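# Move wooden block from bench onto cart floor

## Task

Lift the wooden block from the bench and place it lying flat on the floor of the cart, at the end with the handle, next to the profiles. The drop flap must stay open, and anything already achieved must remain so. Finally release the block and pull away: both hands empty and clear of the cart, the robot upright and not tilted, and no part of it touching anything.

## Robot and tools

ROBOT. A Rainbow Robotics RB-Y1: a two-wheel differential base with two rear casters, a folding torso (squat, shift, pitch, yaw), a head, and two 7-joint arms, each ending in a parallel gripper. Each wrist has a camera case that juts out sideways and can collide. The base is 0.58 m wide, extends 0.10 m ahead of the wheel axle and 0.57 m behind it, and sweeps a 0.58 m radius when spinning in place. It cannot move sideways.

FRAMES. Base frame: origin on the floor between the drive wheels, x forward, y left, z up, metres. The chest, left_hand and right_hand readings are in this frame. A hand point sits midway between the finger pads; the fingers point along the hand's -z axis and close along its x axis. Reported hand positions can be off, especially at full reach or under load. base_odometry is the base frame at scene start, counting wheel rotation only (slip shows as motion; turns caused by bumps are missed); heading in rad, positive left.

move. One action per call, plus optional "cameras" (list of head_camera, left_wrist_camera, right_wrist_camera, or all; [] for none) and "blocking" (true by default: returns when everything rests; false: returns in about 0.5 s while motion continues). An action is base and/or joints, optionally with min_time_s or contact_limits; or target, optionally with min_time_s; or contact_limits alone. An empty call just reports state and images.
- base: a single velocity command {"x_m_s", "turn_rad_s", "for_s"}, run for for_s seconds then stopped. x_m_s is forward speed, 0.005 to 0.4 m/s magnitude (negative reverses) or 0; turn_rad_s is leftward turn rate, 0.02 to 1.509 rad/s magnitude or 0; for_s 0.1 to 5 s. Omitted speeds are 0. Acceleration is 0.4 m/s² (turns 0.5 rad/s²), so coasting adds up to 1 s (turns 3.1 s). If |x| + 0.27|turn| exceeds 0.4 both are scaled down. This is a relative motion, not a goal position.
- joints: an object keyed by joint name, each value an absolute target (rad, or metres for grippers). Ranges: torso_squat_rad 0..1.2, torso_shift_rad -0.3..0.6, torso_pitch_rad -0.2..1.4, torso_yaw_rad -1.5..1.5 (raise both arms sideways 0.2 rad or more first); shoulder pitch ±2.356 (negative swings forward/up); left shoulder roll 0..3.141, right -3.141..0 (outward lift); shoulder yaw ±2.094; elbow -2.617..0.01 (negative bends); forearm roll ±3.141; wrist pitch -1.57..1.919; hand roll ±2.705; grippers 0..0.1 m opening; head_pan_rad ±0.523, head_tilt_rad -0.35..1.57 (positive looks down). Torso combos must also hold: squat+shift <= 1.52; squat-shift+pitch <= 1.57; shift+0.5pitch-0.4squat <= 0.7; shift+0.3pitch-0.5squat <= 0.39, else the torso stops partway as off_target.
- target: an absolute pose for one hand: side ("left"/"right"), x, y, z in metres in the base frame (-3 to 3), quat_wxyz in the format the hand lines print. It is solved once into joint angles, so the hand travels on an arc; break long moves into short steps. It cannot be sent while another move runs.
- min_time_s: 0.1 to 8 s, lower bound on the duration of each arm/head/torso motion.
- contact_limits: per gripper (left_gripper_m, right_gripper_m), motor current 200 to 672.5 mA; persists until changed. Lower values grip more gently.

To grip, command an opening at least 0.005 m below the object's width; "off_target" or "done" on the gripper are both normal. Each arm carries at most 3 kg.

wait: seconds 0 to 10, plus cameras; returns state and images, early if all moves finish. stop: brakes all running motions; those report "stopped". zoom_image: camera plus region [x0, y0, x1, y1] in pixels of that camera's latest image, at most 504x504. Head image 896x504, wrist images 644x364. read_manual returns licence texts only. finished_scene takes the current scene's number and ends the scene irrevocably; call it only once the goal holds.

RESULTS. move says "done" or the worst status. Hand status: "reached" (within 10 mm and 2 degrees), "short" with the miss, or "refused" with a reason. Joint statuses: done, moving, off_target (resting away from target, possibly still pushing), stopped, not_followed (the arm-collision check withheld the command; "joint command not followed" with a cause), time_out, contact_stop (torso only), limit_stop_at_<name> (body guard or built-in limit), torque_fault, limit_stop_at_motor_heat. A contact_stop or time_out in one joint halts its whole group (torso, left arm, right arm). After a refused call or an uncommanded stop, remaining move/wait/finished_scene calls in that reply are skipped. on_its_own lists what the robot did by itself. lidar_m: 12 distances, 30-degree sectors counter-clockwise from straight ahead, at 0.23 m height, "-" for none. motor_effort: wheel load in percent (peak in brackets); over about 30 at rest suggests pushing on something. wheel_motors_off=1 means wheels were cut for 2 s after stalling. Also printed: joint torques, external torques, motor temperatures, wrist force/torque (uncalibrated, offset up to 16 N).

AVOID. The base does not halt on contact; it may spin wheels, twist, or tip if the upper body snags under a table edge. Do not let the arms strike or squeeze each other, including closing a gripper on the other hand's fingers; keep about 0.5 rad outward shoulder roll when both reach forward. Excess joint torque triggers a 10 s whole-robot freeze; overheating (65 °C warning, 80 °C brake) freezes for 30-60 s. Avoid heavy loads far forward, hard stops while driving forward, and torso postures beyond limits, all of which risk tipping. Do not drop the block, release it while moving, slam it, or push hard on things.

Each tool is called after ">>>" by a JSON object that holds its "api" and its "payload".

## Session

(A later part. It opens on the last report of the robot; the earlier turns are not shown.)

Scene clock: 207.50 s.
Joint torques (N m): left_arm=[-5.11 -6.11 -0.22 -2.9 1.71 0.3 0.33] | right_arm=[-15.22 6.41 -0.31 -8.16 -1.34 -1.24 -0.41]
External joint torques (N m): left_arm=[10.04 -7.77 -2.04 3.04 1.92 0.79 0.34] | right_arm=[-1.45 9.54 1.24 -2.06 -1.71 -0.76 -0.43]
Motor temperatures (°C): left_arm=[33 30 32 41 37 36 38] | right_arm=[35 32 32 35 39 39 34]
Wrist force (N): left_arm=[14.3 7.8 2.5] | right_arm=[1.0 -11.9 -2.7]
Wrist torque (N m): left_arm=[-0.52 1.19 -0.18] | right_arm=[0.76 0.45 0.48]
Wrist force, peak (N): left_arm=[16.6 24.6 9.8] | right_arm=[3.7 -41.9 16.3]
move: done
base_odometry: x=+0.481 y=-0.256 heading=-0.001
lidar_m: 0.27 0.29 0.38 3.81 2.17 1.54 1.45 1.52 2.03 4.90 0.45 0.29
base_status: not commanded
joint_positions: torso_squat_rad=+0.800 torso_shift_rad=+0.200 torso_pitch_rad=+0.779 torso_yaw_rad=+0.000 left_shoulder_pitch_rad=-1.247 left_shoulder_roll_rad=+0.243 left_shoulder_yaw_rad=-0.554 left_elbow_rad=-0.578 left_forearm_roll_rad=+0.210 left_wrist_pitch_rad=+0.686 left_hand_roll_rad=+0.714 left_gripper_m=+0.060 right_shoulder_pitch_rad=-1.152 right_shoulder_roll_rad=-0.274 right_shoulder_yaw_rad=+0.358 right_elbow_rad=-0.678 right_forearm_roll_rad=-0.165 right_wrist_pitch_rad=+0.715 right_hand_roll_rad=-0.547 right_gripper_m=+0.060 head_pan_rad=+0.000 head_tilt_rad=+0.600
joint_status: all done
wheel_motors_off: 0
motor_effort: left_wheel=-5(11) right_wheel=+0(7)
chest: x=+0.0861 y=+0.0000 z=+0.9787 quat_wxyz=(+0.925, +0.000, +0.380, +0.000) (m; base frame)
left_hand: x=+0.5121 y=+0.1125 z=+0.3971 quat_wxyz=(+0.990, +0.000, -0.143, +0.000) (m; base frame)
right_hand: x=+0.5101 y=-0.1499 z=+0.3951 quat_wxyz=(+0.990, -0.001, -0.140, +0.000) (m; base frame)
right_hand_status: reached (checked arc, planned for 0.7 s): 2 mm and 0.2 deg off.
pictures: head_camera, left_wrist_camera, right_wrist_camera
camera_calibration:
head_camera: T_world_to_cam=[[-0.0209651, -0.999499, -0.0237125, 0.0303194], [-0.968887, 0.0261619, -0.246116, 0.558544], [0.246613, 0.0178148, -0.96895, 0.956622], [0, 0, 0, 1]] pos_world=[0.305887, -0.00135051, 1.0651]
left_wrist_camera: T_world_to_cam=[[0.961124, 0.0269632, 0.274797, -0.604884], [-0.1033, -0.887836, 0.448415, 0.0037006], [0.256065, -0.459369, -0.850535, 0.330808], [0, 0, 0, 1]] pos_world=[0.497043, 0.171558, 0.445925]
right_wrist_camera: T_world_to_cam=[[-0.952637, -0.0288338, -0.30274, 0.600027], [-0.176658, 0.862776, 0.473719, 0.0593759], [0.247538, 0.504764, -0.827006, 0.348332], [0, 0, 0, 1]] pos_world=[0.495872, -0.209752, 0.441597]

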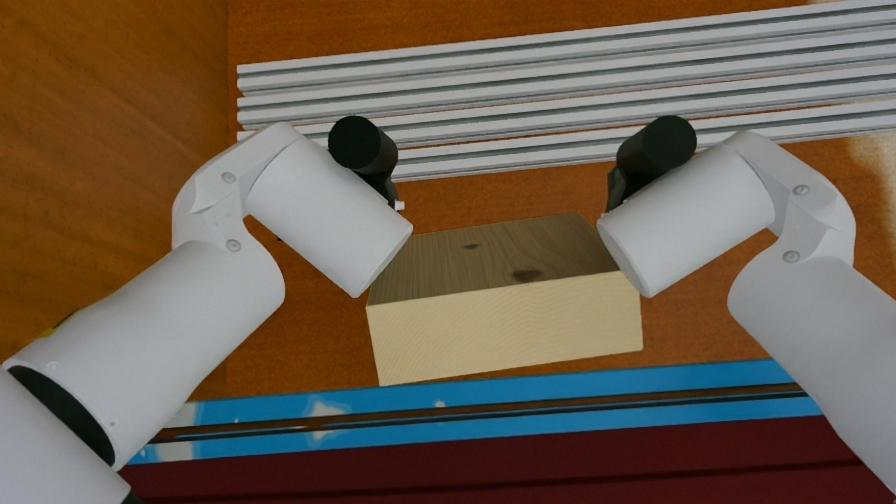

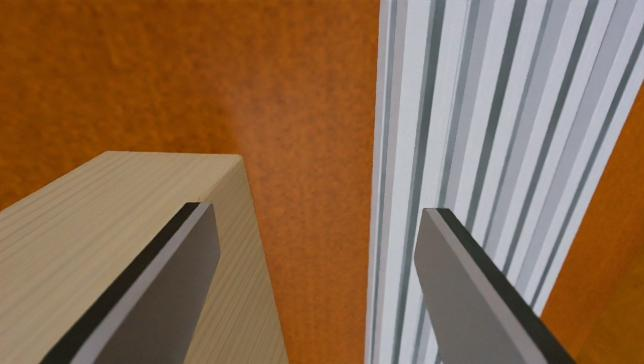

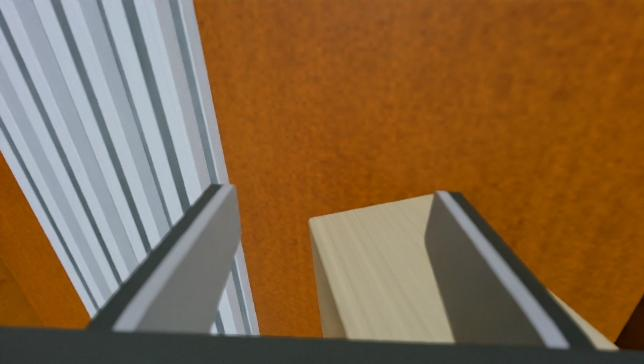

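>>> {"api": "move", "payload": {"target": {"side":"left","x":0.51,"y":0.15,"z":0.5,"quat_wxyz":[0.99,0,-0.14,0]}, "cameras": []}}

>>> {"api": "move", "payload": {"target": {"side":"right","x":0.51,"y":-0.19,"z":0.5,"quat_wxyz":[0.99,0,-0.14,0]}}}

>>> {"api": "move", "payload": {"target": {"side":"left","x":0.5,"y":0.19,"z":0.66,"quat_wxyz":[0.99,0,-0.14,0]}}}

Scene clock: 212.97 s.
Joint torques (N m): left_arm=[-11.79 3.69 6.38 -7.89 -0.25 -0.94 0.2] | right_arm=[-13.79 -1.61 -0.55 -6.47 -0.03 -0.53 -0.19]
External joint torques (N m): left_arm=[1.23 -0.73 1.63 0.05 0.06 -0.47 0.21] | right_arm=[-0.03 1.45 0.99 -0.36 -0.4 -0.05 -0.21]
Motor temperatures (°C): left_arm=[32 29 32 40 37 36 38] | right_arm=[35 32 32 35 38 39 34]
Wrist force (N): left_arm=[-1.3 0.8 -6.4] | right_arm=[-1.9 2.4 -5.3]
Wrist torque (N m): left_arm=[-0.23 0.05 0.08] | right_arm=[-0.26 -0.05 -0.08]
Wrist force, peak (N): left_arm=[26.6 -10.6 -1.9] | right_arm=[1.2 -12.4 -2.5]
move: done
base_odometry: x=+0.481 y=-0.256 heading=-0.001
lidar_m: 0.28 0.28 0.40 3.81 2.15 1.54 1.47 1.53 2.03 4.89 0.43 0.31
base_status: not commanded
joint_positions: torso_squat_rad=+0.800 torso_shift_rad=+0.200 torso_pitch_rad=+0.780 torso_yaw_rad=+0.000 left_shoulder_pitch_rad=-1.006 left_shoulder_roll_rad=+0.527 left_shoulder_yaw_rad=-0.490 left_elbow_rad=-1.431 left_forearm_roll_rad=+0.288 left_wrist_pitch_rad=+1.210 left_hand_roll_rad=+0.723 left_gripper_m=+0.060 right_shoulder_pitch_rad=-1.152 right_shoulder_roll_rad=-0.272 right_shoulder_yaw_rad=+0.358 right_elbow_rad=-0.679 right_forearm_roll_rad=-0.165 right_wrist_pitch_rad=+0.715 right_hand_roll_rad=-0.547 right_gripper_m=+0.060 head_pan_rad=+0.000 head_tilt_rad=+0.600
joint_status: all done
wheel_motors_off: 0
motor_effort: left_wheel=-2(21) right_wheel=+2(12)
chest: x=+0.0865 y=+0.0001 z=+0.9785 quat_wxyz=(+0.925, +0.000, +0.380, +0.000) (m; base frame)
left_hand: x=+0.5096 y=+0.1495 z=+0.5002 quat_wxyz=(+0.991, +0.000, -0.137, -0.001) (m; base frame)
left_hand_status: reached (checked arc, planned for 1.2 s): 1 mm and 0.4 deg off.
right_hand: x=+0.5097 y=-0.1482 z=+0.3945 quat_wxyz=(+0.990, +0.000, -0.140, +0.000) (m; base frame)
pictures: none
No camera images: "cameras" was empty.

Scene clock: 214.63 s.
Joint torques (N m): left_arm=[-11.85 3.41 6.38 -7.79 -0.23 -0.95 0.13] | right_arm=[-11.41 -5.61 -5.59 -8.75 0.27 -0.6 0.05]
External joint torques (N m): left_arm=[1.17 -1.01 1.63 0.16 0.07 -0.48 0.15] | right_arm=[0 0.17 -1.58 -0.91 -0.21 -0.11 0.03]
Motor temperatures (°C): left_arm=[32 29 32 40 37 36 38] | right_arm=[35 32 32 35 38 39 34]
Wrist force (N): left_arm=[-0.8 1.1 -7.2] | right_arm=[-1.4 2.3 -5.3]
Wrist torque (N m): left_arm=[-0.27 0.10 0.13] | right_arm=[-0.25 0.03 -0.07]
Wrist force, peak (N): left_arm=[-0.7 1.3 -7.9] | right_arm=[-0.8 4.4 -5.2]
move: done
base_odometry: x=+0.481 y=-0.256 heading=-0.001
lidar_m: 0.28 0.29 0.38 3.80 2.16 1.55 1.46 1.53 2.03 4.90 0.44 0.31
base_status: not commanded
joint_positions: torso_squat_rad=+0.800 torso_shift_rad=+0.200 torso_pitch_rad=+0.780 torso_yaw_rad=+0.000 left_shoulder_pitch_rad=-1.006 left_shoulder_roll_rad=+0.527 left_shoulder_yaw_rad=-0.490 left_elbow_rad=-1.431 left_forearm_roll_rad=+0.288 left_wrist_pitch_rad=+1.210 left_hand_roll_rad=+0.723 left_gripper_m=+0.060 right_shoulder_pitch_rad=-0.906 right_shoulder_roll_rad=-0.496 right_shoulder_yaw_rad=+0.293 right_elbow_rad=-1.462 right_forearm_roll_rad=-0.264 right_wrist_pitch_rad=+1.205 right_hand_roll_rad=-0.535 right_gripper_m=+0.060 head_pan_rad=+0.000 head_tilt_rad=+0.600
joint_status: all done
wheel_motors_off: 0
motor_effort: left_wheel=-2(3) right_wheel=+3(5)
chest: x=+0.0865 y=+0.0001 z=+0.9785 quat_wxyz=(+0.925, +0.000, +0.380, +0.000) (m; base frame)
left_hand: x=+0.5096 y=+0.1496 z=+0.5002 quat_wxyz=(+0.991, +0.000, -0.137, -0.001) (m; base frame)
right_hand: x=+0.5100 y=-0.1899 z=+0.4998 quat_wxyz=(+0.990, +0.000, -0.140, +0.000) (m; base frame)
right_hand_status: reached (checked arc, planned for 1.1 s): 0 mm and 0.0 deg off.
pictures: head_camera, left_wrist_camera, right_wrist_camera
camera_calibration:
head_camera: T_world_to_cam=[[-0.0208926, -0.999502, -0.0236695, 0.0303501], [-0.969139, 0.0260629, -0.245131, 0.557862], [0.245626, 0.0178176, -0.969201, 0.956706], [0, 0, 0, 1]] pos_world=[0.306288, -0.00125081, 1.06471]
left_wrist_camera: T_world_to_cam=[[0.964665, 0.0254385, 0.26225, -0.627075], [-0.0987075, -0.887952, 0.44922, -0.0125636], [0.244293, -0.459233, -0.854065, 0.443923], [0, 0, 0, 1]] pos_world=[0.49523, 0.20866, 0.549233]
right_wrist_camera: T_world_to_cam=[[-0.953011, -0.029295, -0.301516, 0.629931], [-0.177147, 0.86129, 0.476233, 0.0429967], [0.245741, 0.507268, -0.826009, 0.456096], [0, 0, 0, 1]] pos_world=[0.495866, -0.249942, 0.546197]

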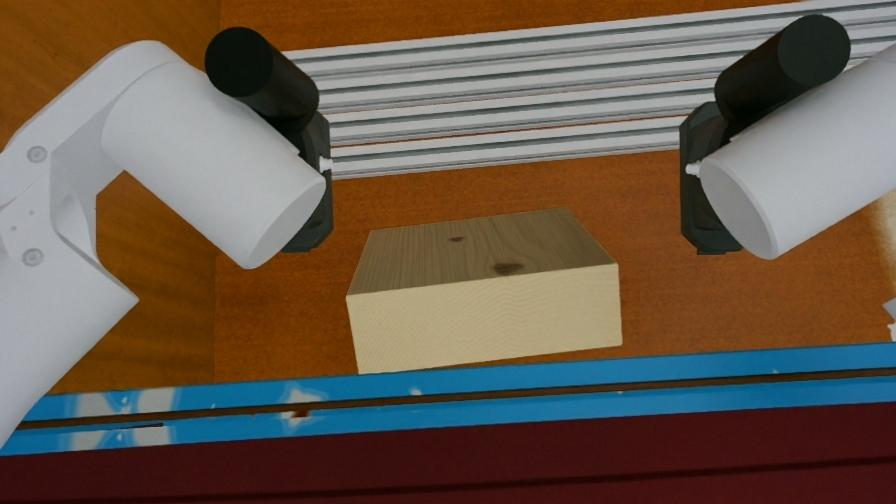

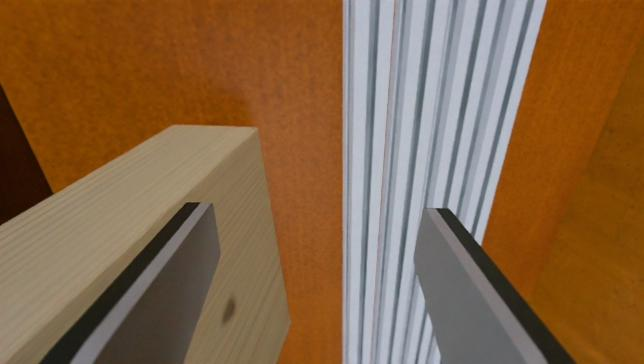

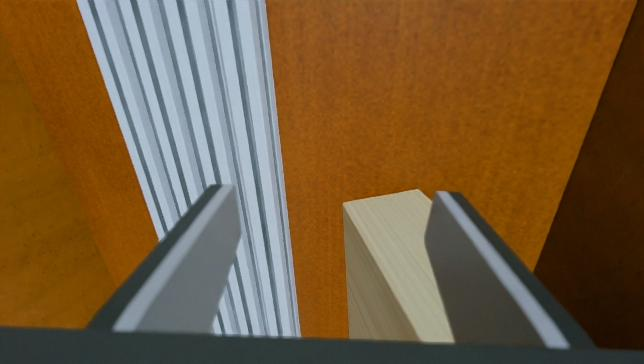

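Scene clock: 216.20 s.
Joint torques (N m): left_arm=[-11.03 6.19 7.62 -6.51 -0.48 -0.89 0.14] | right_arm=[-11.59 -5.57 -5.14 -8.41 0.3 -0.55 0.05]
External joint torques (N m): left_arm=[1.07 -1.28 0.9 0.47 -0.12 -0.44 0.15] | right_arm=[-0.19 0.21 -1.13 -0.57 -0.19 -0.07 0.04]
Motor temperatures (°C): left_arm=[32 29 32 40 36 35 38] | right_arm=[35 32 32 35 38 38 34]
Wrist force (N): left_arm=[-0.3 1.2 -7.5] | right_arm=[-1.5 2.3 -4.8]
Wrist torque (N m): left_arm=[-0.32 0.17 0.09] | right_arm=[-0.22 0.03 -0.07]
Wrist force, peak (N): left_arm=[-0.3 4.9 -8.3] | right_arm=[-2.1 3.0 -5.6]
move: done
base_odometry: x=+0.481 y=-0.256 heading=-0.001
lidar_m: 0.30 0.31 0.44 3.82 2.15 1.55 1.47 1.53 2.04 4.91 0.45 0.32
base_status: not commanded
joint_positions: torso_squat_rad=+0.800 torso_shift_rad=+0.200 torso_pitch_rad=+0.780 torso_yaw_rad=+0.000 left_shoulder_pitch_rad=-0.974 left_shoulder_roll_rad=+0.773 left_shoulder_yaw_rad=-0.296 left_elbow_rad=-2.036 left_forearm_roll_rad=+0.527 left_wrist_pitch_rad=+1.701 left_hand_roll_rad=+0.779 left_gripper_m=+0.060 right_shoulder_pitch_rad=-0.906 right_shoulder_roll_rad=-0.496 right_shoulder_yaw_rad=+0.293 right_elbow_rad=-1.462 right_forearm_roll_rad=-0.264 right_wrist_pitch_rad=+1.205 right_hand_roll_rad=-0.535 right_gripper_m=+0.060 head_pan_rad=+0.000 head_tilt_rad=+0.600
joint_status: all done
wheel_motors_off: 0
motor_effort: left_wheel=-1(14) right_wheel=+2(13)
chest: x=+0.0865 y=+0.0001 z=+0.9785 quat_wxyz=(+0.925, +0.000, +0.380, +0.000) (m; base frame)
left_hand: x=+0.5001 y=+0.1900 z=+0.6601 quat_wxyz=(+0.990, +0.000, -0.140, +0.000) (m; base frame)
left_hand_status: reached (checked arc, planned for 0.9 s): 0 mm and 0.0 deg off.
right_hand: x=+0.5100 y=-0.1899 z=+0.4999 quat_wxyz=(+0.990, +0.000, -0.140, +0.000) (m; base frame)
pictures: head_camera, left_wrist_camera, right_wrist_camera
camera_calibration:
head_camera: T_world_to_cam=[[-0.0208888, -0.999502, -0.0236686, 0.030348], [-0.96914, 0.0260591, -0.245132, 0.557863], [0.245626, 0.0178177, -0.969201, 0.956706], [0, 0, 0, 1]] pos_world=[0.306288, -0.00125083, 1.06471]
left_wrist_camera: T_world_to_cam=[[0.962788, 0.0268145, 0.268923, -0.66463], [-0.100648, -0.88791, 0.448871, -0.0482726], [0.250816, -0.459235, -0.852171, 0.596859], [0, 0, 0, 1]] pos_world=[0.485337, 0.249059, 0.709029]
right_wrist_camera: T_world_to_cam=[[-0.952984, -0.029207, -0.301609, 0.629991], [-0.177151, 0.861232, 0.476337, 0.0429266], [0.245843, 0.507372, -0.825915, 0.456019], [0, 0, 0, 1]] pos_world=[0.495867, -0.249941, 0.546197]

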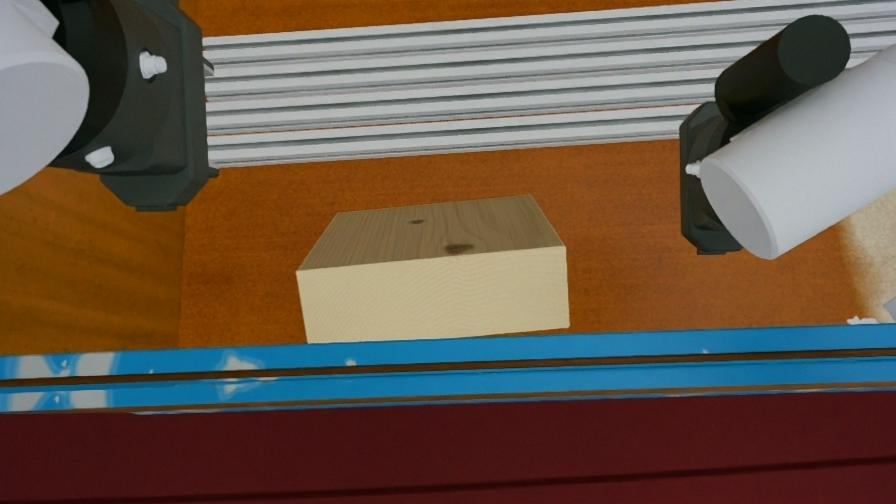

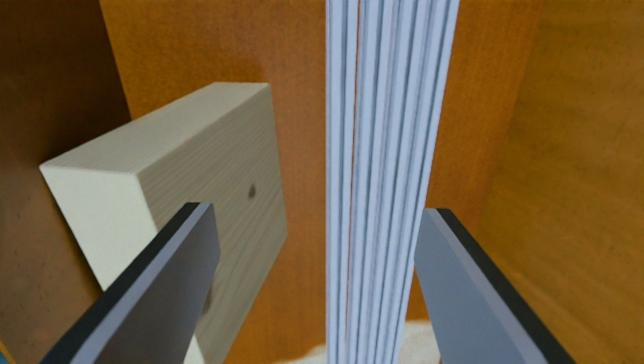

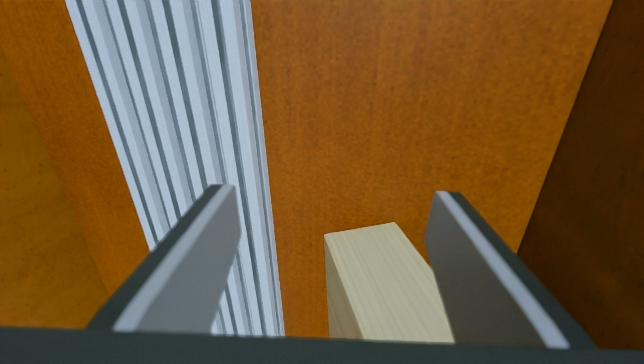

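>>> {"api": "move", "payload": {"target": {"side":"left","x":0.45,"y":0.24,"z":0.8,"quat_wxyz":[0.98,0,-0.2,0]}, "cameras": []}}

>>> {"api": "move", "payload": {"target": {"side":"right","x":0.45,"y":-0.14,"z":0.78,"quat_wxyz":[0.985,0,-0.174,0]}, "cameras": []}}

>>> {"api": "move", "payload": {"joints": {"torso_squat_rad":0.9,"torso_shift_rad":0.3,"torso_pitch_rad":0.95,"head_tilt_rad":0.4,"right_gripper_m":0.0}, "min_time_s": 1.5}}

Scene clock: 224.37 s.
Joint torques (N m): left_arm=[-8.53 9.24 8.32 -2.59 -0.94 -0.86 -0.01] | right_arm=[-11.95 -5.76 -4.77 -8.35 0.34 -0.49 0.18]
External joint torques (N m): left_arm=[0.03 -0.97 1.39 0.53 -0.34 -0.36 0.01] | right_arm=[-0.54 0.02 -0.76 -0.51 -0.15 0 0.17]
Motor temperatures (°C): left_arm=[32 29 32 39 36 35 38] | right_arm=[35 31 32 34 37 38 34]
Wrist force (N): left_arm=[-1.5 1.0 -6.7] | right_arm=[-1.5 2.7 -4.9]
Wrist torque (N m): left_arm=[-0.30 0.09 0.12] | right_arm=[-0.30 0.05 -0.08]
Wrist force, peak (N): left_arm=[-2.7 -0.5 -8.5] | right_arm=[-1.8 2.5 -5.8]
move: done
base_odometry: x=+0.481 y=-0.256 heading=-0.001
lidar_m: 0.31 0.32 0.44 3.81 2.16 1.54 1.47 1.53 2.04 4.90 0.46 0.33
base_status: not commanded
joint_positions: torso_squat_rad=+0.800 torso_shift_rad=+0.200 torso_pitch_rad=+0.780 torso_yaw_rad=+0.000 left_shoulder_pitch_rad=-0.872 left_shoulder_roll_rad=+1.081 left_shoulder_yaw_rad=+0.060 left_elbow_rad=-2.539 left_forearm_roll_rad=+0.904 left_wrist_pitch_rad=+1.919 left_hand_roll_rad=+0.980 left_gripper_m=+0.060 right_shoulder_pitch_rad=-0.906 right_shoulder_roll_rad=-0.496 right_shoulder_yaw_rad=+0.293 right_elbow_rad=-1.462 right_forearm_roll_rad=-0.264 right_wrist_pitch_rad=+1.205 right_hand_roll_rad=-0.535 right_gripper_m=+0.060 head_pan_rad=+0.000 head_tilt_rad=+0.600
joint_status: all done
wheel_motors_off: 0
motor_effort: left_wheel=+4(8) right_wheel=+2(8)
chest: x=+0.0864 y=+0.0000 z=+0.9785 quat_wxyz=(+0.925, +0.000, +0.380, +0.000) (m; base frame)
left_hand: x=+0.4502 y=+0.2395 z=+0.7997 quat_wxyz=(+0.979, +0.000, -0.203, -0.001) (m; base frame)
left_hand_status: reached (checked arc, planned for 0.8 s): 1 mm and 0.4 deg off.
right_hand: x=+0.5100 y=-0.1899 z=+0.4999 quat_wxyz=(+0.990, +0.000, -0.140, +0.000) (m; base frame)
pictures: none
No camera images: "cameras" was empty.

Scene clock: 226.00 s.
Joint torques (N m): left_arm=[-8.71 9.12 8.03 -2.74 -0.84 -0.86 -0.11] | right_arm=[-13.92 -7.5 -6.67 -2.95 1.03 -0.29 0.29]
External joint torques (N m): left_arm=[-0.14 -1.09 1.1 0.37 -0.23 -0.36 -0.09] | right_arm=[-1.06 -0.1 0.94 0.11 0.24 -0.17 0.28]
Motor temperatures (°C): left_arm=[32 29 32 39 36 35 38] | right_arm=[35 31 32 34 37 38 34]
Wrist force (N): left_arm=[-1.3 0.8 -7.6] | right_arm=[-2.0 2.2 -5.5]
Wrist torque (N m): left_arm=[-0.23 0.09 0.14] | right_arm=[-0.22 0.00 -0.09]
Wrist force, peak (N): left_arm=[-1.9 0.5 -7.8] | right_arm=[-2.3 2.0 -6.3]
move: done
base_odometry: x=+0.481 y=-0.256 heading=-0.001
lidar_m: 0.31 0.33 0.46 3.81 2.15 1.53 1.47 1.54 2.04 4.91 0.48 0.33
base_status: not commanded
joint_positions: torso_squat_rad=+0.800 torso_shift_rad=+0.200 torso_pitch_rad=+0.780 torso_yaw_rad=+0.000 left_shoulder_pitch_rad=-0.872 left_shoulder_roll_rad=+1.081 left_shoulder_yaw_rad=+0.060 left_elbow_rad=-2.539 left_forearm_roll_rad=+0.904 left_wrist_pitch_rad=+1.919 left_hand_roll_rad=+0.980 left_gripper_m=+0.060 right_shoulder_pitch_rad=-1.391 right_shoulder_roll_rad=-1.048 right_shoulder_yaw_rad=+0.597 right_elbow_rad=-2.427 right_forearm_roll_rad=-0.898 right_wrist_pitch_rad=+1.919 right_hand_roll_rad=-1.394 right_gripper_m=+0.060 head_pan_rad=+0.000 head_tilt_rad=+0.600
joint_status: all done
wheel_motors_off: 0
motor_effort: left_wheel=+2(4) right_wheel=+3(4)
chest: x=+0.0864 y=+0.0000 z=+0.9785 quat_wxyz=(+0.925, +0.000, +0.380, +0.000) (m; base frame)
left_hand: x=+0.4502 y=+0.2394 z=+0.7997 quat_wxyz=(+0.979, +0.000, -0.203, -0.001) (m; base frame)
right_hand: x=+0.4500 y=-0.1401 z=+0.7800 quat_wxyz=(+0.985, +0.000, -0.174, +0.000) (m; base frame)
right_hand_status: reached (checked arc, planned for 1.3 s): 0 mm and 0.0 deg off.
pictures: none
No camera images: "cameras" was empty.

Scene clock: 227.80 s.
Joint torques (N m): left_arm=[-8.59 9.18 7.62 -3.65 -0.55 -0.63 0.01] | right_arm=[-12.08 -7.12 -6.33 -4.42 0.7 -0.03 0.21]
External joint torques (N m): left_arm=[-1.65 -0.63 1.07 0.58 -0.2 -0.31 0.02] | right_arm=[-0.69 0.05 0.62 -0.18 0.19 0.04 0.2]
Motor temperatures (°C): left_arm=[32 29 32 39 36 34 38] | right_arm=[35 31 32 34 37 38 34]
Wrist force (N): left_arm=[-0.4 0.7 -7.1] | right_arm=[-0.8 1.9 -4.9]
Wrist torque (N m): left_arm=[-0.22 0.14 0.10] | right_arm=[-0.21 0.11 -0.07]
Wrist force, peak (N): left_arm=[-0.1 1.4 -7.9] | right_arm=[-1.2 2.8 -5.8]
move: done
base_odometry: x=+0.481 y=-0.256 heading=-0.001
lidar_m: 0.32 0.36 0.47 3.80 2.16 1.54 1.46 1.53 2.04 4.90 0.48 0.34
base_status: not commanded
joint_positions: torso_squat_rad=+0.900 torso_shift_rad=+0.300 torso_pitch_rad=+0.950 torso_yaw_rad=+0.000 left_shoulder_pitch_rad=-0.872 left_shoulder_roll_rad=+1.081 left_shoulder_yaw_rad=+0.060 left_elbow_rad=-2.539 left_forearm_roll_rad=+0.904 left_wrist_pitch_rad=+1.919 left_hand_roll_rad=+0.980 left_gripper_m=+0.060 right_shoulder_pitch_rad=-1.391 right_shoulder_roll_rad=-1.048 right_shoulder_yaw_rad=+0.597 right_elbow_rad=-2.427 right_forearm_roll_rad=-0.898 right_wrist_pitch_rad=+1.919 right_hand_roll_rad=-1.394 right_gripper_m=+0.000 head_pan_rad=+0.000 head_tilt_rad=+0.400
joint_status: all done
wheel_motors_off: 0
motor_effort: left_wheel=+6(9) right_wheel=+3(5)
chest: x=+0.1522 y=+0.0001 z=+0.8763 quat_wxyz=(+0.889, +0.000, +0.457, +0.000) (m; base frame)
left_hand: x=+0.4804 y=+0.2396 z=+0.6384 quat_wxyz=(+0.993, +0.000, -0.119, -0.001) (m; base frame)
right_hand: x=+0.4770 y=-0.1400 z=+0.6191 quat_wxyz=(+0.996, +0.000, -0.090, +0.000) (m; base frame)
pictures: head_camera, left_wrist_camera, right_wrist_camera
camera_calibration:
head_camera: T_world_to_cam=[[-0.0199479, -0.999505, -0.0243324, 0.0293553], [-0.961315, 0.0258618, -0.274233, 0.633931], [0.274727, 0.0179207, -0.961355, 0.792259], [0, 0, 0, 1]] pos_world=[0.392339, -0.00125167, 0.936202]
left_wrist_camera: T_world_to_cam=[[0.97332, 0.0252216, 0.228062, -0.619748], [-0.082991, -0.887952, 0.452387, -0.00720366], [0.213918, -0.459244, -0.862168, 0.630222], [0, 0, 0, 1]] pos_world=[0.467799, 0.29866, 0.687957]
right_wrist_camera: T_world_to_cam=[[-0.978422, -0.0288868, -0.204586, 0.588087], [-0.128338, 0.860966, 0.492207, -0.0958791], [0.161923, 0.507842, -0.846095, 0.589896], [0, 0, 0, 1]] pos_world=[0.467575, -0.200038, 0.666615]

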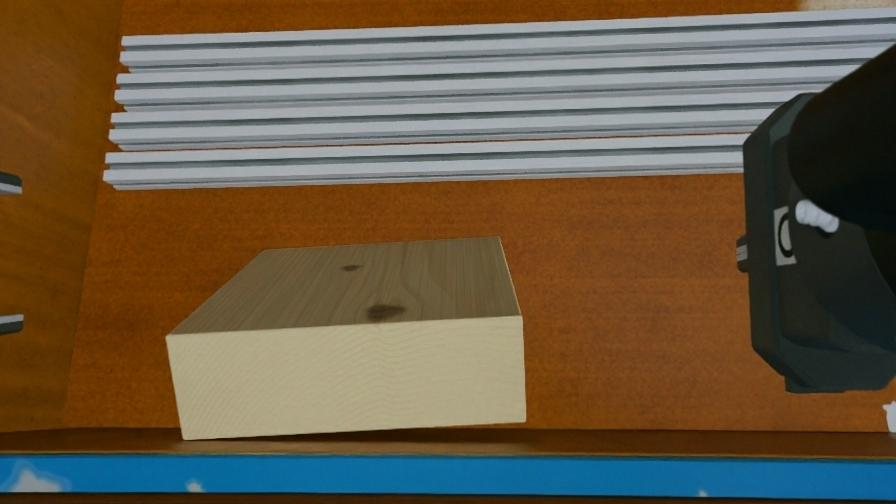

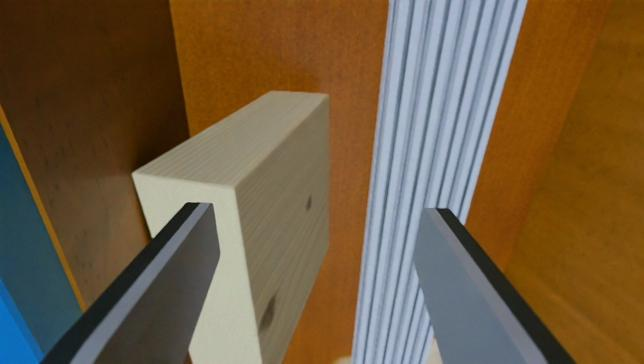

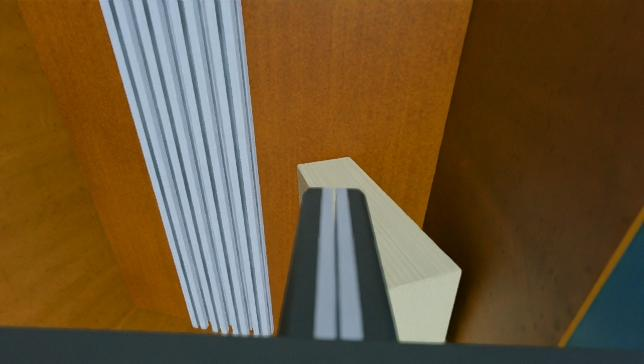

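>>> {"api": "move", "payload": {"target": {"side":"right","x":0.45,"y":0.06,"z":0.6,"quat_wxyz":[0.999,0,-0.04,0]}, "cameras": []}}

>>> {"api": "move", "payload": {"target": {"side":"right","x":0.452,"y":0.065,"z":0.5,"quat_wxyz":[1,0,0,0]}}}

Scene clock: 233.73 s.
Joint torques (N m): left_arm=[-8.73 9.06 7.81 -3.94 -0.49 -0.55 -0.15] | right_arm=[-17.64 0.14 -7.42 -4.68 0.21 0.12 0.16]
External joint torques (N m): left_arm=[-1.79 -0.74 1.26 0.29 -0.15 -0.23 -0.14] | right_arm=[-0.77 -0.4 0.34 0.17 -0.11 0.1 0.16]
Motor temperatures (°C): left_arm=[32 29 32 39 36 34 38] | right_arm=[35 31 32 33 37 38 34]
Wrist force (N): left_arm=[-0.4 0.4 -7.0] | right_arm=[-0.4 1.7 -5.5]
Wrist torque (N m): left_arm=[-0.22 0.14 0.14] | right_arm=[-0.15 0.12 -0.08]
Wrist force, peak (N): left_arm=[-0.4 1.0 -8.4] | right_arm=[-1.0 2.7 -5.8]
move: done
base_odometry: x=+0.481 y=-0.256 heading=-0.001
lidar_m: 0.32 0.34 0.49 3.82 2.17 1.53 1.46 1.53 2.04 4.89 0.47 0.34
base_status: not commanded
joint_positions: torso_squat_rad=+0.900 torso_shift_rad=+0.300 torso_pitch_rad=+0.950 torso_yaw_rad=+0.000 left_shoulder_pitch_rad=-0.872 left_shoulder_roll_rad=+1.081 left_shoulder_yaw_rad=+0.060 left_elbow_rad=-2.539 left_forearm_roll_rad=+0.904 left_wrist_pitch_rad=+1.919 left_hand_roll_rad=+0.980 left_gripper_m=+0.060 right_shoulder_pitch_rad=-1.861 right_shoulder_roll_rad=-0.450 right_shoulder_yaw_rad=+1.046 right_elbow_rad=-1.879 right_forearm_roll_rad=-0.898 right_wrist_pitch_rad=+1.915 right_hand_roll_rad=-1.688 right_gripper_m=+0.000 head_pan_rad=+0.000 head_tilt_rad=+0.400
joint_status: all done
wheel_motors_off: 0
motor_effort: left_wheel=+7(9) right_wheel=+0(6)
chest: x=+0.1521 y=+0.0001 z=+0.8763 quat_wxyz=(+0.889, +0.000, +0.457, +0.000) (m; base frame)
left_hand: x=+0.4803 y=+0.2396 z=+0.6384 quat_wxyz=(+0.993, +0.000, -0.119, -0.001) (m; base frame)
right_hand: x=+0.4498 y=+0.0601 z=+0.6001 quat_wxyz=(+0.999, +0.000, -0.040, +0.000) (m; base frame)
right_hand_status: reached (checked arc, planned for 0.9 s): 0 mm and 0.0 deg off.
pictures: none
No camera images: "cameras" was empty.

Scene clock: 244.17 s.
Joint torques (N m): left_arm=[-6.85 8.59 7.27 -3.71 -0.31 -0.56 0.04] | right_arm=[3.22 -12.27 6.45 13.13 3.99 0.42 -0.33]
External joint torques (N m): left_arm=[0.13 -1.23 0.71 0.49 0.04 -0.24 0.06] | right_arm=[20.23 -13.32 13.91 18.7 3.74 0.43 -0.33]
External joint torques when the fault began: right_arm=[46.27 -14.97 29.2 36.19 8.23 -11.75 0.31]
Motor temperatures (°C): left_arm=[32 29 32 38 35 34 37] | right_arm=[35 31 32 33 37 37 34]
Wrist force (N): left_arm=[0.0 1.2 -7.8] | right_arm=[-16.9 3.1 79.0]
Wrist torque (N m): left_arm=[-0.28 0.17 0.11] | right_arm=[-0.12 0.15 -0.08]
Wrist force, peak (N): left_arm=[-0.7 1.1 -11.3] | right_arm=[-34.2 -42.2 195.0]
move: torque_fault
TORQUE FAULT: right_elbow_rad reached its load limit. The robot stopped for 10 seconds, dropped its targets and accepts commands again. The stop added 9.2 s to the call.
base_odometry: x=+0.481 y=-0.256 heading=-0.001
lidar_m: 0.33 0.34 0.49 3.81 2.15 1.54 1.47 1.54 2.04 4.90 0.47 0.35
base_status: not commanded
joint_positions: torso_squat_rad=+0.900 torso_shift_rad=+0.299 torso_pitch_rad=+0.947 torso_yaw_rad=+0.000 left_shoulder_pitch_rad=-0.872 left_shoulder_roll_rad=+1.081 left_shoulder_yaw_rad=+0.060 left_elbow_rad=-2.539 left_forearm_roll_rad=+0.904 left_wrist_pitch_rad=+1.919 left_hand_roll_rad=+0.980 left_gripper_m=+0.060 right_shoulder_pitch_rad=-1.789 right_shoulder_roll_rad=-0.425 right_shoulder_yaw_rad=+1.095 right_elbow_rad=-1.689 right_forearm_roll_rad=-0.835 right_wrist_pitch_rad=+1.746 right_hand_roll_rad=-1.583 right_gripper_m=+0.000 head_pan_rad=+0.000 head_tilt_rad=+0.400
joint_status: right_shoulder_pitch_rad torque_fault (moved +0.072 of +0.128); right_shoulder_yaw_rad torque_fault (moved +0.048 of +0.087); right_elbow_rad torque_fault (moved +0.190 of +0.280); right_forearm_roll_rad torque_fault (moved +0.063 of +0.103); right_wrist_pitch_rad torque_fault (moved -0.168 of -0.263); right_hand_roll_rad torque_fault (moved +0.105 of +0.167); the others done
wheel_motors_off: 0
on_its_own: right_shoulder_pitch_rad is held at -1.784, not at your -1.733, since a torque_fault; right_shoulder_yaw_rad is held at +1.098, not at your +1.133, since a torque_fault; right_elbow_rad is held at -1.684, not at your -1.599, since a torque_fault; right_forearm_roll_rad is held at -0.834, not at your -0.795, since a torque_fault; right_wrist_pitch_rad is held at +1.747, not at your +1.652, since a torque_fault; right_hand_roll_rad is held at -1.583, not at your -1.521, since a torque_fault
motor_effort: left_wheel=+7(77) right_wheel=+2(69)
chest: x=+0.1511 y=+0.0000 z=+0.8771 quat_wxyz=(+0.890, +0.000, +0.456, +0.000) (m; base frame)
left_hand: x=+0.4802 y=+0.2395 z=+0.6404 quat_wxyz=(+0.993, +0.000, -0.121, -0.001) (m; base frame)
right_hand: x=+0.4560 y=+0.0685 z=+0.5419 quat_wxyz=(+1.000, +0.003, -0.014, -0.007) (m; base frame)
right_hand_status: short (checked arc, planned for 0.6 s): torque_fault, 42 mm and 1.8 deg off.
pictures: head_camera, left_wrist_camera, right_wrist_camera
camera_calibration:
head_camera: T_world_to_cam=[[-0.0200386, -0.999498, -0.0245425, 0.0294984], [-0.960456, 0.0260627, -0.277208, 0.635541], [0.277708, 0.0180171, -0.960497, 0.79208], [0, 0, 0, 1]] pos_world=[0.391034, -0.00135132, 0.937691]
left_wrist_camera: T_world_to_cam=[[0.972506, 0.0251027, 0.231523, -0.621763], [-0.0846576, -0.888048, 0.451888, -0.0070319], [0.216947, -0.459064, -0.861507, 0.629971], [0, 0, 0, 1]] pos_world=[0.467402, 0.29856, 0.689854]
right_wrist_camera: T_world_to_cam=[[-0.998448, -0.0150921, -0.0536156, 0.484112], [-0.0404211, 0.8586, 0.51105, -0.290239], [0.0383216, 0.512424, -0.857877, 0.484511], [0, 0, 0, 1]] pos_world=[0.453062, 0.00823034, 0.589933]

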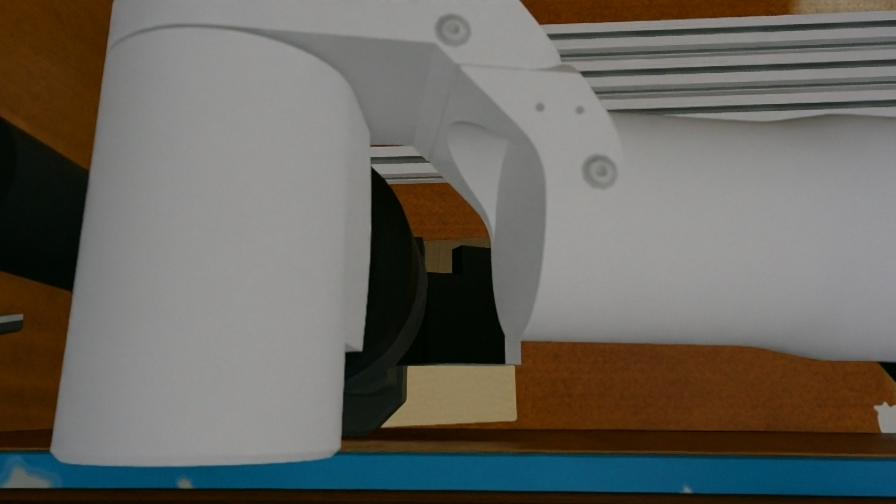

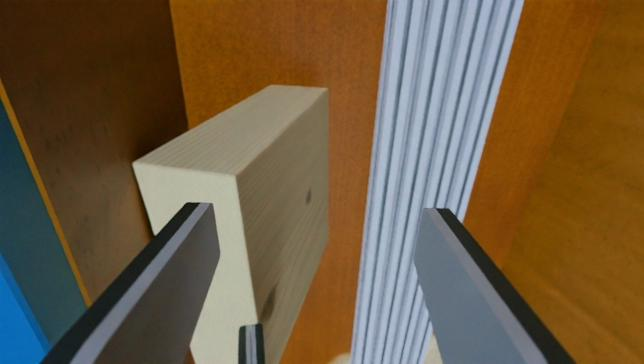

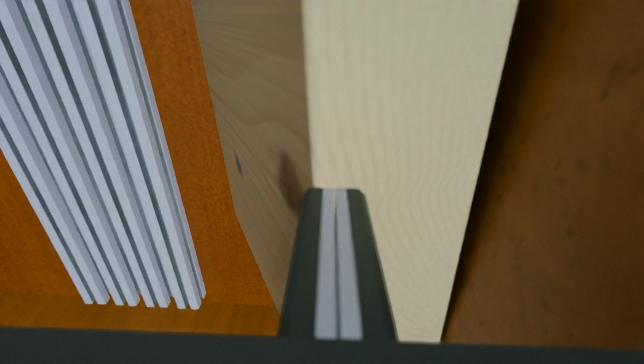

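>>> {"api": "move", "payload": {"target": {"side":"right","x":0.47,"y":0.05,"z":0.65,"quat_wxyz":[0.999,0,-0.04,0]}, "cameras": []}}

>>> {"api": "move", "payload": {"target": {"side":"right","x":0.47,"y":-0.13,"z":0.65,"quat_wxyz":[0.999,0,-0.04,0]}, "cameras": []}}

>>> {"api": "move", "payload": {"joints": {"torso_squat_rad":0.9,"torso_shift_rad":0.35,"torso_pitch_rad":1.01,"right_gripper_m":0.06,"head_tilt_rad":0.4}, "cameras": ["head_camera"]}}

>>> {"api": "move", "payload": {"target": {"side":"right","x":0.5,"y":-0.11,"z":0.52,"quat_wxyz":[1,0,0,0]}, "cameras": []}}

>>> {"api": "move", "payload": {"target": {"side":"left","x":0.5,"y":0.26,"z":0.52,"quat_wxyz":[1,0,0,0]}}}

Scene clock: 253.70 s.
Joint torques (N m): left_arm=[-6.56 8.35 7.34 -3.83 -0.4 -0.56 -0.01] | right_arm=[-18.33 -1.21 -8.16 -3.53 0.53 -0.08 0.11]
External joint torques (N m): left_arm=[0.39 -1.46 0.79 0.4 -0.06 -0.24 0] | right_arm=[-0.16 -0.06 0.43 0.01 0.22 -0.11 0.11]
Motor temperatures (°C): left_arm=[31 29 32 38 35 34 37] | right_arm=[34 31 32 33 37 37 34]
Wrist force (N): left_arm=[-0.5 1.0 -7.5] | right_arm=[-0.4 2.9 -4.5]
Wrist torque (N m): left_arm=[-0.25 0.12 0.11] | right_arm=[-0.30 0.07 -0.10]
Wrist force, peak (N): left_arm=[0.1 0.7 -9.1] | right_arm=[-16.4 2.9 80.6]
move: done
base_odometry: x=+0.481 y=-0.256 heading=-0.001
lidar_m: 0.32 0.35 0.49 3.80 2.16 1.54 1.46 1.54 2.03 4.90 0.46 0.34
base_status: not commanded
joint_positions: torso_squat_rad=+0.900 torso_shift_rad=+0.300 torso_pitch_rad=+0.950 torso_yaw_rad=+0.000 left_shoulder_pitch_rad=-0.872 left_shoulder_roll_rad=+1.081 left_shoulder_yaw_rad=+0.060 left_elbow_rad=-2.539 left_forearm_roll_rad=+0.904 left_wrist_pitch_rad=+1.919 left_hand_roll_rad=+0.980 left_gripper_m=+0.060 right_shoulder_pitch_rad=-2.019 right_shoulder_roll_rad=-0.532 right_shoulder_yaw_rad=+1.022 right_elbow_rad=-1.895 right_forearm_roll_rad=-1.093 right_wrist_pitch_rad=+1.919 right_hand_roll_rad=-1.718 right_gripper_m=+0.000 head_pan_rad=+0.000 head_tilt_rad=+0.400
joint_status: all done
wheel_motors_off: 0
motor_effort: left_wheel=-1(19) right_wheel=-1(5)
chest: x=+0.1523 y=+0.0001 z=+0.8762 quat_wxyz=(+0.889, +0.000, +0.457, +0.000) (m; base frame)
left_hand: x=+0.4806 y=+0.2395 z=+0.6384 quat_wxyz=(+0.993, +0.000, -0.119, -0.001) (m; base frame)
right_hand: x=+0.4706 y=+0.0504 z=+0.6476 quat_wxyz=(+0.999, +0.000, -0.038, +0.000) (m; base frame)
right_hand_status: reached (checked arc, planned for 0.6 s): 3 mm and 0.2 deg off.
pictures: none
No camera images: "cameras" was empty.

Scene clock: 255.07 s.
Joint torques (N m): left_arm=[-6.51 8.18 7.48 -3.92 -0.4 -0.43 -0.04] | right_arm=[-13.17 -6.3 -9.75 -2.39 0.17 -0.01 0.09]
External joint torques (N m): left_arm=[0.44 -1.63 0.94 0.3 -0.05 -0.11 -0.03] | right_arm=[0.12 0.42 -1.57 -0.34 -0.18 -0.03 0.09]
Motor temperatures (°C): left_arm=[31 29 32 38 35 33 37] | right_arm=[34 31 32 33 36 37 34]
Wrist force (N): left_arm=[-0.3 0.3 -6.9] | right_arm=[-0.9 3.2 -4.0]
Wrist torque (N m): left_arm=[-0.20 0.20 0.13] | right_arm=[-0.36 0.01 -0.07]
Wrist force, peak (N): left_arm=[0.3 0.4 -8.6] | right_arm=[-1.1 3.4 -4.9]
move: done
base_odometry: x=+0.481 y=-0.256 heading=-0.001
lidar_m: 0.33 0.35 0.48 3.80 2.16 1.53 1.46 1.53 2.04 4.89 0.47 0.34
base_status: not commanded
joint_positions: torso_squat_rad=+0.900 torso_shift_rad=+0.300 torso_pitch_rad=+0.950 torso_yaw_rad=+0.000 left_shoulder_pitch_rad=-0.872 left_shoulder_roll_rad=+1.081 left_shoulder_yaw_rad=+0.060 left_elbow_rad=-2.539 left_forearm_roll_rad=+0.904 left_wrist_pitch_rad=+1.919 left_hand_roll_rad=+0.980 left_gripper_m=+0.060 right_shoulder_pitch_rad=-1.829 right_shoulder_roll_rad=-1.240 right_shoulder_yaw_rad=+0.932 right_elbow_rad=-2.387 right_forearm_roll_rad=-1.262 right_wrist_pitch_rad=+1.720 right_hand_roll_rad=-1.595 right_gripper_m=+0.000 head_pan_rad=+0.000 head_tilt_rad=+0.400
joint_status: all done
wheel_motors_off: 0
motor_effort: left_wheel=-1(2) right_wheel=+1(3)
chest: x=+0.1523 y=+0.0001 z=+0.8762 quat_wxyz=(+0.889, +0.000, +0.457, +0.000) (m; base frame)
left_hand: x=+0.4806 y=+0.2395 z=+0.6384 quat_wxyz=(+0.993, +0.000, -0.119, -0.001) (m; base frame)
right_hand: x=+0.4701 y=-0.1300 z=+0.6504 quat_wxyz=(+0.999, -0.003, -0.042, +0.000) (m; base frame)
right_hand_status: reached (checked arc, planned for 1.0 s): 0 mm and 0.4 deg off.
pictures: none
No camera images: "cameras" was empty.

Scene clock: 256.27 s.
Joint torques (N m): left_arm=[-7.74 9.37 7.28 -4.19 -0.14 -0.52 -0.1] | right_arm=[-12.73 -6.38 -9.59 -2.75 0.09 0.04 0.05]
External joint torques (N m): left_arm=[-1.42 -0.22 0.91 0.39 0.11 -0.27 -0.09] | right_arm=[0.19 0.34 -1.61 -0.24 -0.15 0.03 0.05]
Motor temperatures (°C): left_arm=[31 29 32 38 35 33 37] | right_arm=[34 31 32 33 36 37 34]
Wrist force (N): left_arm=[0.4 1.2 -7.3] | right_arm=[-0.2 3.1 -4.2]
Wrist torque (N m): left_arm=[-0.29 0.20 0.08] | right_arm=[-0.32 0.06 -0.08]
Wrist force, peak (N): left_arm=[0.0 0.2 -8.3] | right_arm=[-0.2 2.9 -5.0]
move: done
base_odometry: x=+0.481 y=-0.256 heading=-0.001
lidar_m: 0.33 0.35 0.50 3.81 2.15 1.54 1.46 1.54 2.03 4.89 0.48 0.35
base_status: not commanded
joint_positions: torso_squat_rad=+0.900 torso_shift_rad=+0.350 torso_pitch_rad=+1.010 torso_yaw_rad=+0.000 left_shoulder_pitch_rad=-0.872 left_shoulder_roll_rad=+1.081 left_shoulder_yaw_rad=+0.060 left_elbow_rad=-2.539 left_forearm_roll_rad=+0.904 left_wrist_pitch_rad=+1.919 left_hand_roll_rad=+0.980 left_gripper_m=+0.060 right_shoulder_pitch_rad=-1.829 right_shoulder_roll_rad=-1.240 right_shoulder_yaw_rad=+0.932 right_elbow_rad=-2.387 right_forearm_roll_rad=-1.262 right_wrist_pitch_rad=+1.720 right_hand_roll_rad=-1.595 right_gripper_m=+0.060 head_pan_rad=+0.000 head_tilt_rad=+0.400
joint_status: all done
wheel_motors_off: 0
motor_effort: left_wheel=+5(10) right_wheel=+1(4)
chest: x=+0.1831 y=+0.0000 z=+0.8539 quat_wxyz=(+0.875, +0.000, +0.484, +0.000) (m; base frame)
left_hand: x=+0.4966 y=+0.2395 z=+0.5968 quat_wxyz=(+0.996, +0.000, -0.089, -0.001) (m; base frame)
right_hand: x=+0.4869 y=-0.1299 z=+0.6094 quat_wxyz=(+1.000, -0.003, -0.012, +0.000) (m; base frame)
pictures: head_camera
camera_calibration:
head_camera: T_world_to_cam=[[-0.0214707, -0.999502, -0.0231156, 0.0286956], [-0.976019, 0.0259648, -0.216134, 0.610716], [0.216626, 0.0179207, -0.97609, 0.785432], [0, 0, 0, 1]] pos_world=[0.426541, -0.00125137, 0.899312]

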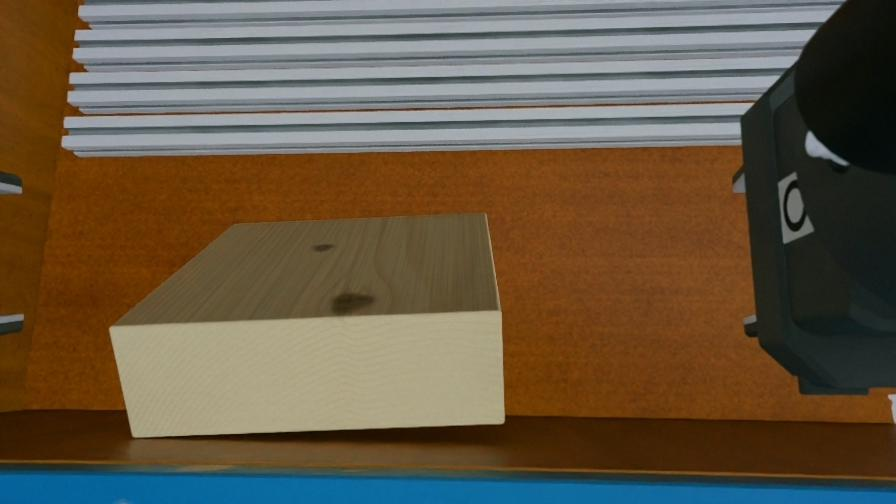

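Scene clock: 257.20 s.
Joint torques (N m): left_arm=[-7.2 9.56 7.38 -4.34 -0.35 -0.54 0.1] | right_arm=[-14.28 -6.09 -8.39 -4.75 -0.15 0.27 -0.09]
External joint torques (N m): left_arm=[-0.87 -0.03 1.01 0.25 -0.09 -0.28 0.1] | right_arm=[-0.67 0.23 -0.34 -0.4 -0.35 0.27 -0.09]
Motor temperatures (°C): left_arm=[31 29 32 37 35 33 37] | right_arm=[34 31 32 33 36 37 34]
Wrist force (N): left_arm=[0.8 0.7 -8.5] | right_arm=[0.5 2.9 -4.5]
Wrist torque (N m): left_arm=[-0.24 0.26 0.12] | right_arm=[-0.33 0.16 -0.09]
Wrist force, peak (N): left_arm=[0.8 0.7 -8.5] | right_arm=[-0.7 3.0 -5.7]
move: done
base_odometry: x=+0.481 y=-0.256 heading=-0.001
lidar_m: 0.34 0.35 0.51 3.82 2.15 1.53 1.45 1.52 2.03 4.90 0.48 0.36
base_status: not commanded
joint_positions: torso_squat_rad=+0.900 torso_shift_rad=+0.350 torso_pitch_rad=+1.010 torso_yaw_rad=+0.000 left_shoulder_pitch_rad=-0.872 left_shoulder_roll_rad=+1.081 left_shoulder_yaw_rad=+0.060 left_elbow_rad=-2.539 left_forearm_roll_rad=+0.904 left_wrist_pitch_rad=+1.919 left_hand_roll_rad=+0.980 left_gripper_m=+0.060 right_shoulder_pitch_rad=-1.708 right_shoulder_roll_rad=-1.099 right_shoulder_yaw_rad=+1.070 right_elbow_rad=-2.148 right_forearm_roll_rad=-1.020 right_wrist_pitch_rad=+1.573 right_hand_roll_rad=-1.481 right_gripper_m=+0.060 head_pan_rad=+0.000 head_tilt_rad=+0.400
joint_status: all done
wheel_motors_off: 0
motor_effort: left_wheel=+4(5) right_wheel=+2(3)
chest: x=+0.1831 y=+0.0000 z=+0.8539 quat_wxyz=(+0.875, +0.000, +0.484, +0.000) (m; base frame)
left_hand: x=+0.4966 y=+0.2394 z=+0.5968 quat_wxyz=(+0.996, +0.000, -0.089, -0.001) (m; base frame)
right_hand: x=+0.4998 y=-0.1101 z=+0.5201 quat_wxyz=(+1.000, +0.000, +0.000, +0.000) (m; base frame)
right_hand_status: reached (checked arc, planned for 0.6 s): 0 mm and 0.0 deg off.
pictures: none
No camera images: "cameras" was empty.

Scene clock: 258.17 s.
Joint torques (N m): left_arm=[-6.41 8.47 7.66 -5.59 -0.05 -0.4 0.09] | right_arm=[-14.33 -6.08 -8.53 -4.8 -0.13 -0.09 -0.19]
External joint torques (N m): left_arm=[0.59 -1.76 0.67 0.29 -0.08 -0.33 0.09] | right_arm=[-0.72 0.24 -0.49 -0.45 -0.33 -0.09 -0.19]
Motor temperatures (°C): left_arm=[31 29 32 37 35 33 37] | right_arm=[34 31 32 33 36 37 34]
Wrist force (N): left_arm=[1.6 1.0 -8.0] | right_arm=[0.3 3.2 -4.2]
Wrist torque (N m): left_arm=[-0.30 0.29 0.13] | right_arm=[-0.33 0.16 -0.09]
Wrist force, peak (N): left_arm=[0.8 0.9 -9.4] | right_arm=[0.4 3.0 -5.1]
move: done
base_odometry: x=+0.481 y=-0.256 heading=-0.001
lidar_m: 0.33 0.35 0.52 3.81 2.16 1.54 1.47 1.52 2.05 4.90 0.46 0.36
base_status: not commanded
joint_positions: torso_squat_rad=+0.900 torso_shift_rad=+0.350 torso_pitch_rad=+1.010 torso_yaw_rad=+0.000 left_shoulder_pitch_rad=-0.850 left_shoulder_roll_rad=+1.030 left_shoulder_yaw_rad=-0.040 left_elbow_rad=-2.226 left_forearm_roll_rad=+0.863 left_wrist_pitch_rad=+1.791 left_hand_roll_rad=+0.785 left_gripper_m=+0.060 right_shoulder_pitch_rad=-1.708 right_shoulder_roll_rad=-1.099 right_shoulder_yaw_rad=+1.070 right_elbow_rad=-2.148 right_forearm_roll_rad=-1.020 right_wrist_pitch_rad=+1.573 right_hand_roll_rad=-1.481 right_gripper_m=+0.060 head_pan_rad=+0.000 head_tilt_rad=+0.400
joint_status: all done
wheel_motors_off: 0
motor_effort: left_wheel=+0(4) right_wheel=+0(2)
chest: x=+0.1832 y=+0.0000 z=+0.8538 quat_wxyz=(+0.875, +0.000, +0.484, +0.000) (m; base frame)
left_hand: x=+0.5001 y=+0.2600 z=+0.5200 quat_wxyz=(+1.000, +0.000, +0.000, +0.000) (m; base frame)
left_hand_status: reached (checked arc, planned for 0.6 s): 0 mm and 0.0 deg off.
right_hand: x=+0.4998 y=-0.1102 z=+0.5200 quat_wxyz=(+1.000, +0.000, +0.000, +0.000) (m; base frame)
pictures: head_camera, left_wrist_camera, right_wrist_camera
camera_calibration:
head_camera: T_world_to_cam=[[-0.0215891, -0.999502, -0.0230302, 0.0286675], [-0.976063, 0.026058, -0.215921, 0.610523], [0.216414, 0.0178174, -0.976139, 0.78547], [0, 0, 0, 1]] pos_world=[0.426541, -0.00125083, 0.899213]
left_wrist_camera: T_world_to_cam=[[0.999602, 0.0268877, -0.00850252, -0.503048], [0.0277889, -0.887899, 0.459198, 0.00722997], [0.00479738, -0.459252, -0.888293, 0.651523], [0, 0, 0, 1]] pos_world=[0.499522, 0.319159, 0.571147]
right_wrist_camera: T_world_to_cam=[[-0.999237, -0.0289364, -0.0262251, 0.508661], [-0.0382374, 0.861417, 0.506457, -0.122239], [0.00793568, 0.507074, -0.861866, 0.572222], [0, 0, 0, 1]] pos_world=[0.499058, -0.170141, 0.568427]

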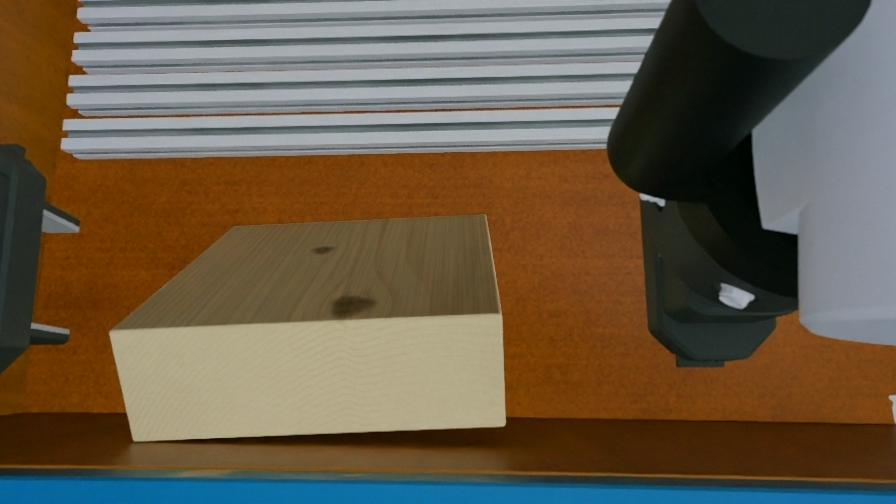

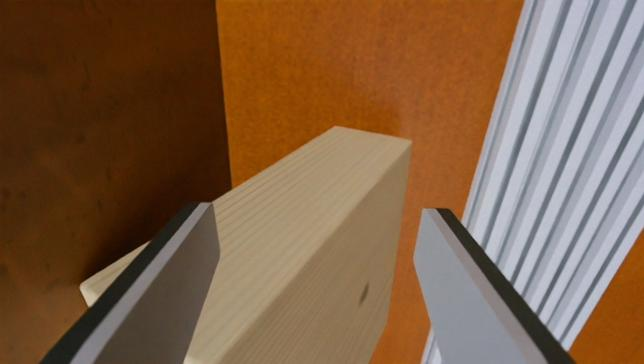

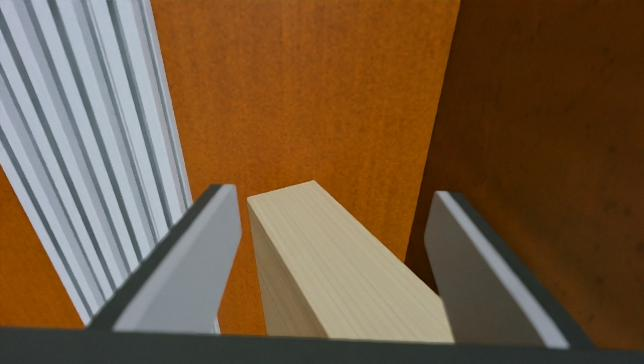

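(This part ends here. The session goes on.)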